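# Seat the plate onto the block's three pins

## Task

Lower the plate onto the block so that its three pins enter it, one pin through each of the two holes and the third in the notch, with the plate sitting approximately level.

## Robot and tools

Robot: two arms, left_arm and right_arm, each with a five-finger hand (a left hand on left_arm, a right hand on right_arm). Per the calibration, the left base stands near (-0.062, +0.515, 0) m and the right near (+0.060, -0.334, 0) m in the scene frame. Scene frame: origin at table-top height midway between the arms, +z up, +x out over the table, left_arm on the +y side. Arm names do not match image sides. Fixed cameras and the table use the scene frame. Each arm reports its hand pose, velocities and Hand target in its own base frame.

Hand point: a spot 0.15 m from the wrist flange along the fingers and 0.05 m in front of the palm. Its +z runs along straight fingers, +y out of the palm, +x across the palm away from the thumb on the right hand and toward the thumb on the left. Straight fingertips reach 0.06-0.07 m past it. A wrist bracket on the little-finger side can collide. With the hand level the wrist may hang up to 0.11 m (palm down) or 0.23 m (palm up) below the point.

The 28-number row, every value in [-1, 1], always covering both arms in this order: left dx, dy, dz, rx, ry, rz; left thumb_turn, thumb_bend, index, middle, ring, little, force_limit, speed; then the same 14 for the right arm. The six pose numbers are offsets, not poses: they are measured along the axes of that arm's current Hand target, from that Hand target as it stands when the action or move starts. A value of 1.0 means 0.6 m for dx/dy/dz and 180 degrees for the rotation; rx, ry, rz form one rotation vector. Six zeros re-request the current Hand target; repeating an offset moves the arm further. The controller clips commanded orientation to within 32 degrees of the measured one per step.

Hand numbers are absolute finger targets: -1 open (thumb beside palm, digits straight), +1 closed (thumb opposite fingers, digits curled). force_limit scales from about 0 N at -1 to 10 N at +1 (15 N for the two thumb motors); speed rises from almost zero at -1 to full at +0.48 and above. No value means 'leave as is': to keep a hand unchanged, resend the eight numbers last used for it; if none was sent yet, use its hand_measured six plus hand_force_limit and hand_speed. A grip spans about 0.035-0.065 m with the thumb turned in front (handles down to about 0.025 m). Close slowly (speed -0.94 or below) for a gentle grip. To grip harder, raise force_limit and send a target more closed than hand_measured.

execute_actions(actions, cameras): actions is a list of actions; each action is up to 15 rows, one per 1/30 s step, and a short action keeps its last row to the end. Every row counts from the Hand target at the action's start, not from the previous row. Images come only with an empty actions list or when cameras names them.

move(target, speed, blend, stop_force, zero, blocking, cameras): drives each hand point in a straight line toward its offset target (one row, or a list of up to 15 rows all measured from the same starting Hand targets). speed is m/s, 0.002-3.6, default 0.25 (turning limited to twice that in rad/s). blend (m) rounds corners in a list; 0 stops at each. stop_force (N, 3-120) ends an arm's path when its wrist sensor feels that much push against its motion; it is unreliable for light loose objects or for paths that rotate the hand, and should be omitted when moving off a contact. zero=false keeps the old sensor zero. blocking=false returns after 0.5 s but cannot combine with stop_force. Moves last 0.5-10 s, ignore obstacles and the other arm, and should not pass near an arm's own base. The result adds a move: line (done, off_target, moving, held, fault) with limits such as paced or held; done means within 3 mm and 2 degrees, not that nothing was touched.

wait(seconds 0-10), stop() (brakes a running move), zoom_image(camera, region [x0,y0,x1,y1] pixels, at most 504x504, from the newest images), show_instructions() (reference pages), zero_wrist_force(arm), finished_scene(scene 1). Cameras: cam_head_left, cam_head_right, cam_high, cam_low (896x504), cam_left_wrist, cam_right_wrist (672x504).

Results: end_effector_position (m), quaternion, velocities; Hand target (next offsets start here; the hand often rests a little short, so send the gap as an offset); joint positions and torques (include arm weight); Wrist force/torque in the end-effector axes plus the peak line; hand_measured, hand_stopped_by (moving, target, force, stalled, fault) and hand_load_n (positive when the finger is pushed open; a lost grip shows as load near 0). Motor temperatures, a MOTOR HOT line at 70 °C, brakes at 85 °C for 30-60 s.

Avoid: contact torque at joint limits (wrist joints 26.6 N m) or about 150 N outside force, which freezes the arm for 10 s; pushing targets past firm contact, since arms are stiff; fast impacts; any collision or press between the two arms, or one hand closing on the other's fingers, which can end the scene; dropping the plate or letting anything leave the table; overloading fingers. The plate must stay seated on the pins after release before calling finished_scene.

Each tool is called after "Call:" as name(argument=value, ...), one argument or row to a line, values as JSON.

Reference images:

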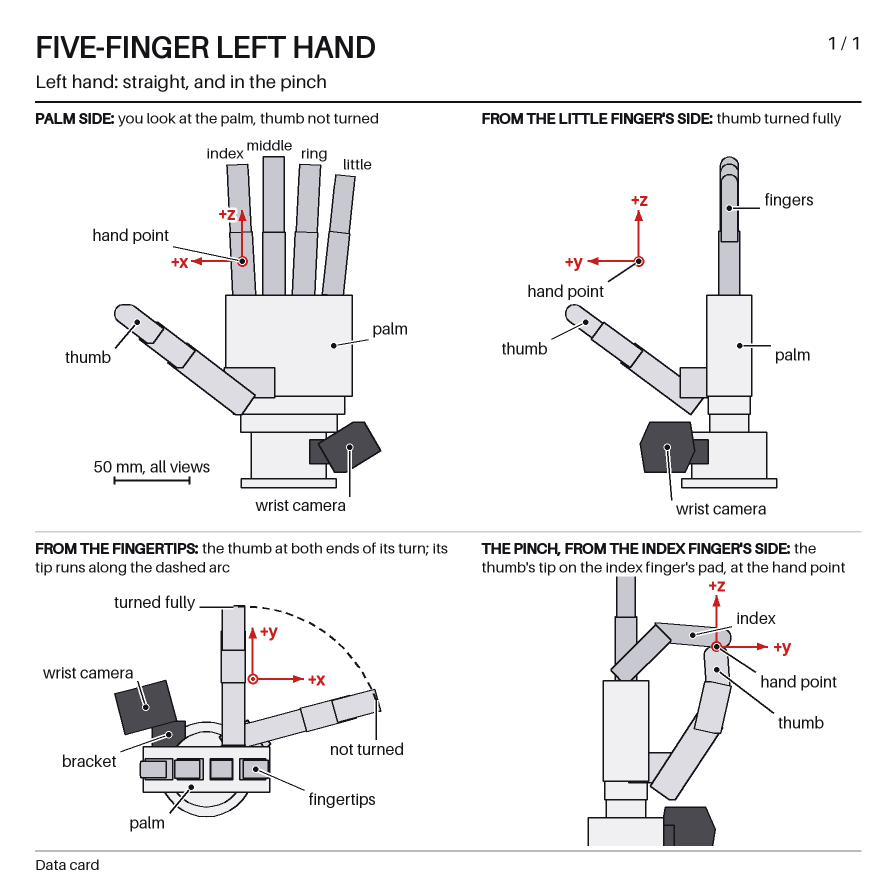

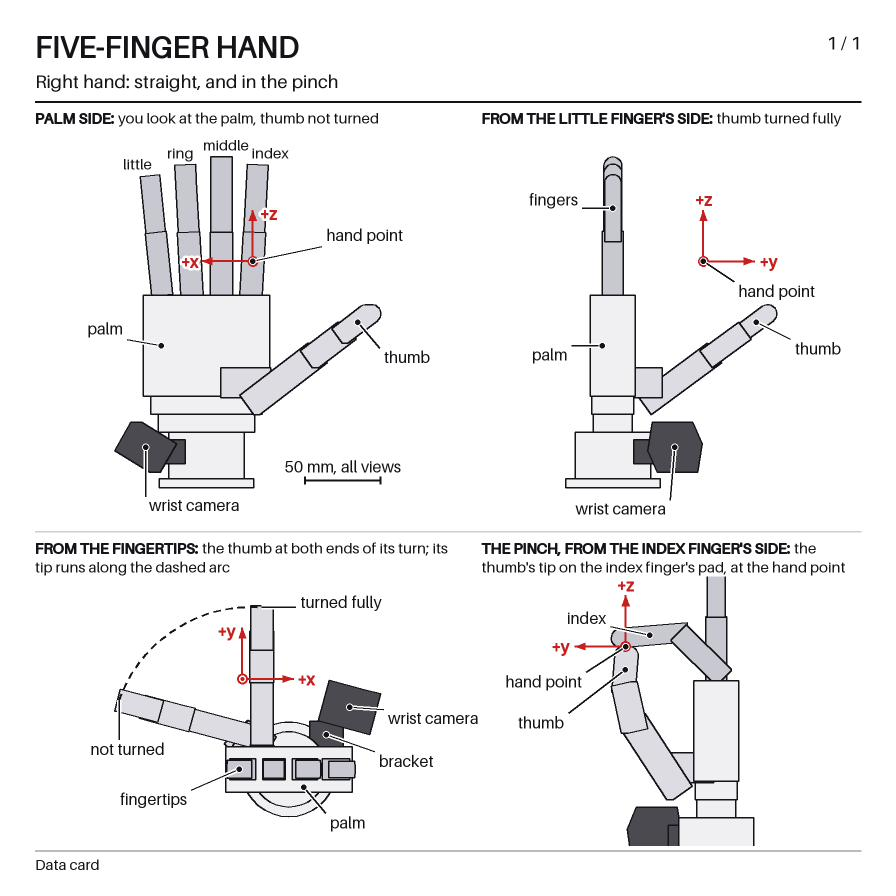

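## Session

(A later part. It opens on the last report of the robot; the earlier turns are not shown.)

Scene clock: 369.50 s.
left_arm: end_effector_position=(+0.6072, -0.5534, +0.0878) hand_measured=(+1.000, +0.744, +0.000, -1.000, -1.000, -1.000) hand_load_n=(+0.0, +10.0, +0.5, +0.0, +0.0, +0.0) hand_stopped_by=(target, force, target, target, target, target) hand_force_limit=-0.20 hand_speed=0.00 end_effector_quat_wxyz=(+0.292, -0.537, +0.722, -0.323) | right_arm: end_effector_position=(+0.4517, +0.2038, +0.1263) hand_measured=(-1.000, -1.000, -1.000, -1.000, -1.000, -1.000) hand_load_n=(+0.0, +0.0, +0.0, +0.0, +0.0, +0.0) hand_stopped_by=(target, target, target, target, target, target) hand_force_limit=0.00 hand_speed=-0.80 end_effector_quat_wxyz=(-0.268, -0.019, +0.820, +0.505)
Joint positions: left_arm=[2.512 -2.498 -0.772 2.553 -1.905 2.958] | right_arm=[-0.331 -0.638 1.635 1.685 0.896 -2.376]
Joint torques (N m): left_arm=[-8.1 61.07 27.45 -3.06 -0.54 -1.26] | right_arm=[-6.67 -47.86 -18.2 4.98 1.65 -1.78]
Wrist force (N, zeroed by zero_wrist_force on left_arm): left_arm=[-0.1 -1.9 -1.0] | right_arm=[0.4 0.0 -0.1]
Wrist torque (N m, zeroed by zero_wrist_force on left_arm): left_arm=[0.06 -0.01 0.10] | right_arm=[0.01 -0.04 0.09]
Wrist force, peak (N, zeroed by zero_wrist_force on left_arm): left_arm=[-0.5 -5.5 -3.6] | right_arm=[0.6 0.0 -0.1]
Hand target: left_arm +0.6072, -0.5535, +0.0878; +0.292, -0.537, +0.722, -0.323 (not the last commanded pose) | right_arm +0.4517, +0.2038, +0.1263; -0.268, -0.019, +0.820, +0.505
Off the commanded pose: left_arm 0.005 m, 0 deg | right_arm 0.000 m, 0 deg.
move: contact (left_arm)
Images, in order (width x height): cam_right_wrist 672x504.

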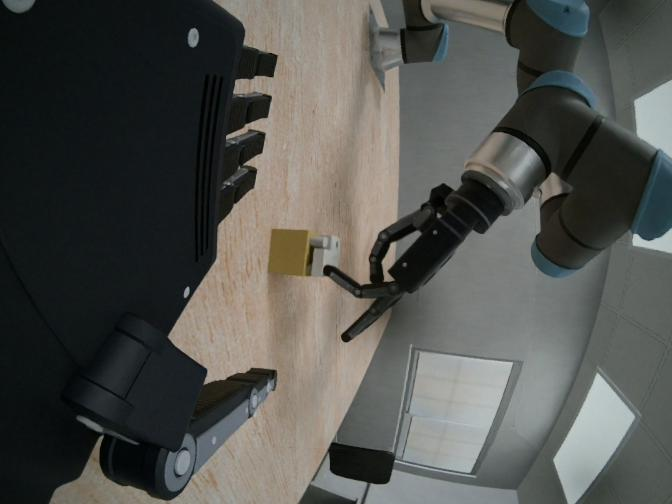

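Call:
move(
  target=[
    [-0.0025,-0.026,-0.0206,0,0,0,1,1,0,-1,-1,-1,-0.2,0,0,0,0,0,0,0,-1,-1,-1,-1,-1,-1,0,-0.8],
    [-0.0125,-0.13,-0.1032,0,0,0,1,1,0,-1,-1,-1,-0.2,0,0,0,0,0,0,0,-1,-1,-1,-1,-1,-1,0,-0.8],
  ],
  speed=[0.03,0.15],
  cameras=["all"],
)

Scene clock: 372.43 s.
left_arm: end_effector_position=(+0.6073, -0.5534, +0.1876) hand_measured=(+1.000, +0.744, +0.000, -1.000, -1.000, -1.000) hand_load_n=(+0.5, +10.0, +1.0, +0.0, +0.0, +0.0) hand_stopped_by=(target, force, target, target, target, target) hand_force_limit=-0.20 hand_speed=0.00 end_effector_quat_wxyz=(+0.292, -0.537, +0.722, -0.323) | right_arm: end_effector_position=(+0.4517, +0.2038, +0.1263) hand_measured=(-1.000, -1.000, -1.000, -1.000, -1.000, -1.000) hand_load_n=(+0.0, +0.0, +0.0, +0.0, +0.0, +0.0) hand_stopped_by=(target, target, target, target, target, target) hand_force_limit=0.00 hand_speed=-0.80 end_effector_quat_wxyz=(-0.268, -0.019, +0.820, +0.505)
Joint positions: left_arm=[2.513 -2.497 -0.518 2.298 -1.905 2.958] | right_arm=[-0.331 -0.638 1.635 1.685 0.896 -2.376]
Joint torques (N m): left_arm=[-7.58 50.62 28.2 -2.92 -1.82 -2.31] | right_arm=[-7.47 -48.43 -16.55 5.25 1.68 -1.71]
Wrist force (N, zeroed by zero_wrist_force on left_arm): left_arm=[0.0 0.0 -0.1] | right_arm=[0.3 0.0 0.1]
Wrist torque (N m, zeroed by zero_wrist_force on left_arm): left_arm=[0.01 -0.01 0.10] | right_arm=[-0.01 -0.03 0.07]
Wrist force, peak (N, zeroed by zero_wrist_force on left_arm): left_arm=[-0.1 -3.1 -2.3] | right_arm=[0.6 -0.2 0.1]
Hand target: left_arm +0.6072, -0.5534, +0.1877; +0.292, -0.537, +0.722, -0.323 | right_arm +0.4517, +0.2038, +0.1263; -0.268, -0.019, +0.820, +0.505
Off the commanded pose: left_arm 0.000 m, 0 deg | right_arm 0.000 m, 0 deg.
move: done

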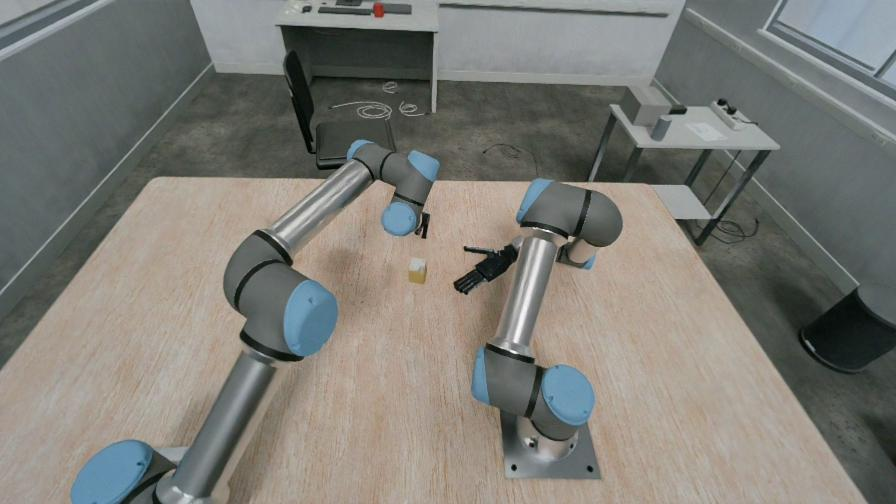

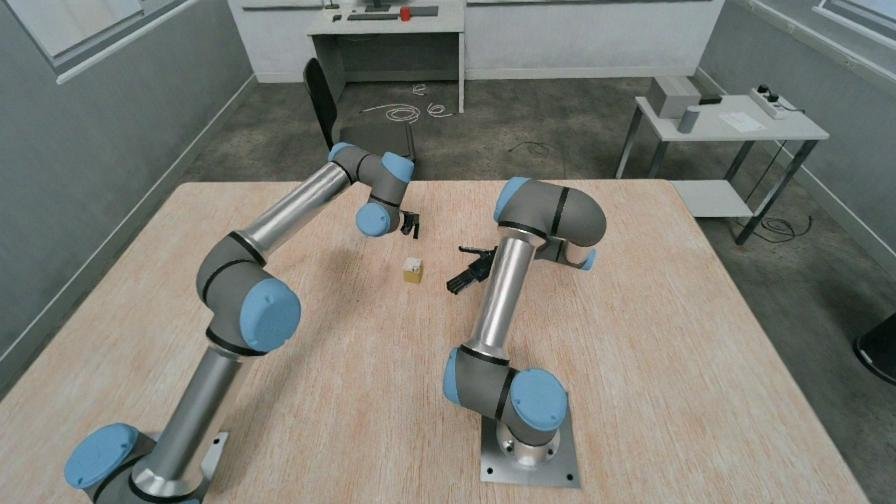

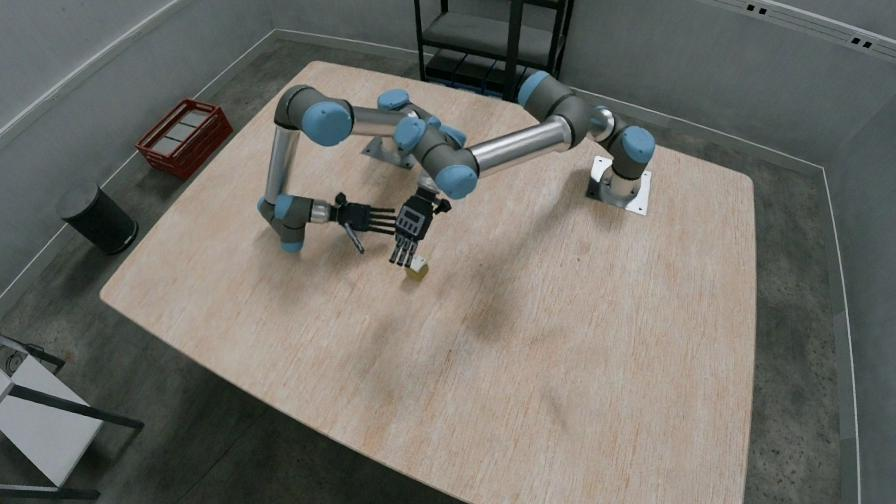

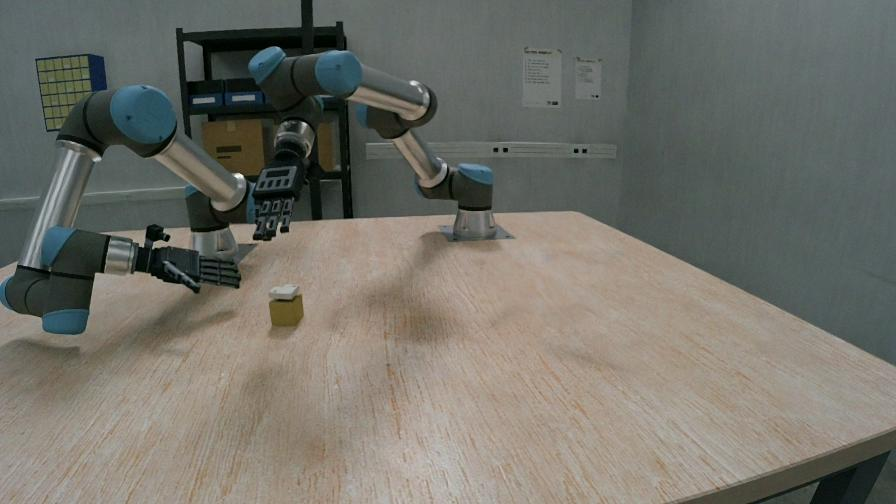

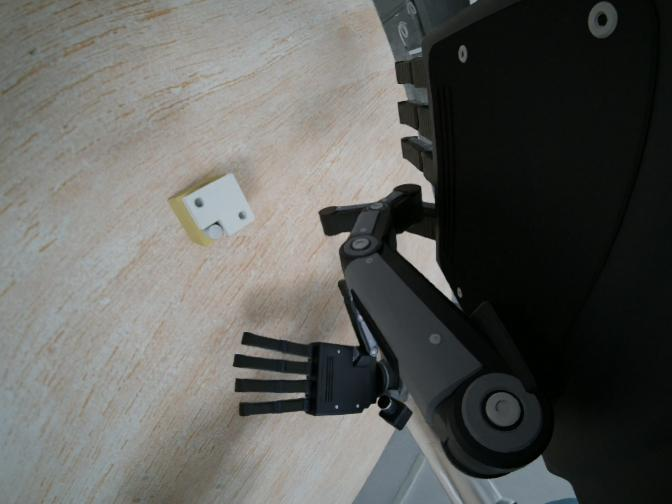

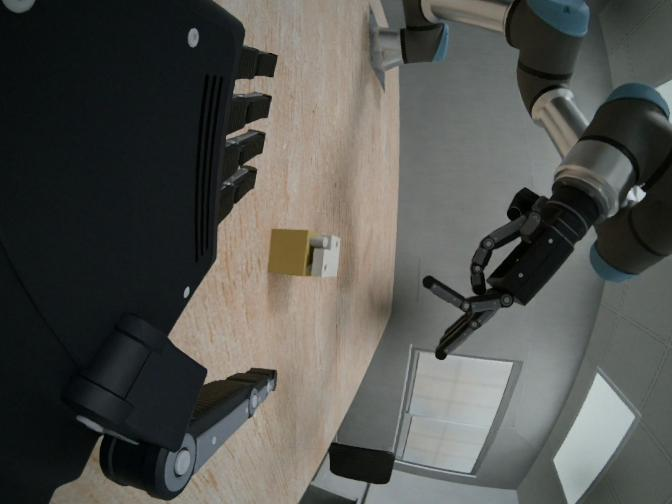

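Call:
zoom_image(
  camera="cam_left_wrist",
  region=[160, 165, 265, 255],
)

Call:
zoom_image(
  camera="cam_right_wrist",
  region=[260, 215, 350, 290],
)

Call:
zoom_image(
  camera="cam_low",
  region=[264, 280, 310, 330],
)

Call:
zoom_image(
  camera="cam_high",
  region=[398, 250, 436, 284],
)

Scaled by 4.800 from the camera's 672x504 image, which has a finer 960x720 frame.

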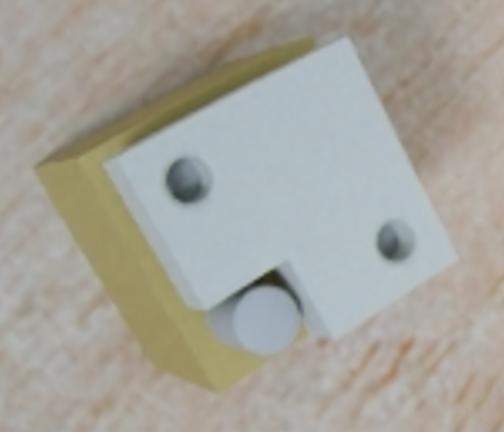

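Scaled by 5.600 from the camera's 672x504 image, which has a finer 960x720 frame.

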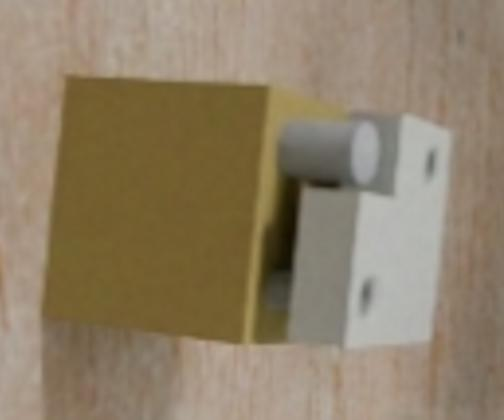

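Scaled by 10.080 from the camera's 896x504 image, which has a finer 1280x720 frame.

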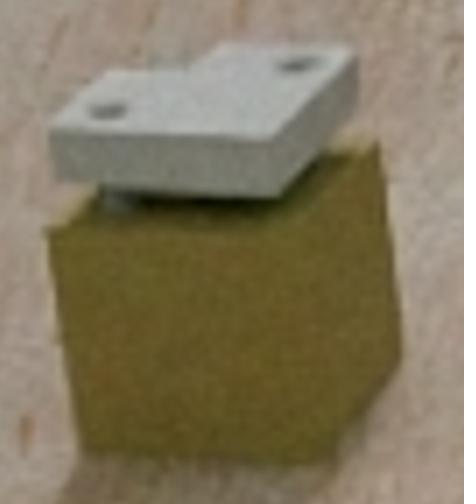

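Scaled by 13.263 from the camera's 896x504 image, which has a finer 1280x720 frame.

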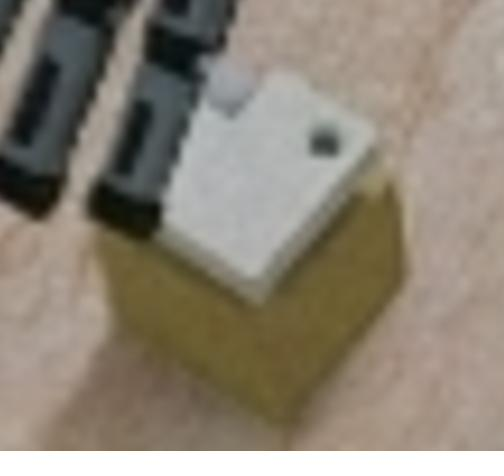

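Call:
finished_scene(
)

The scene is finished: the task was done.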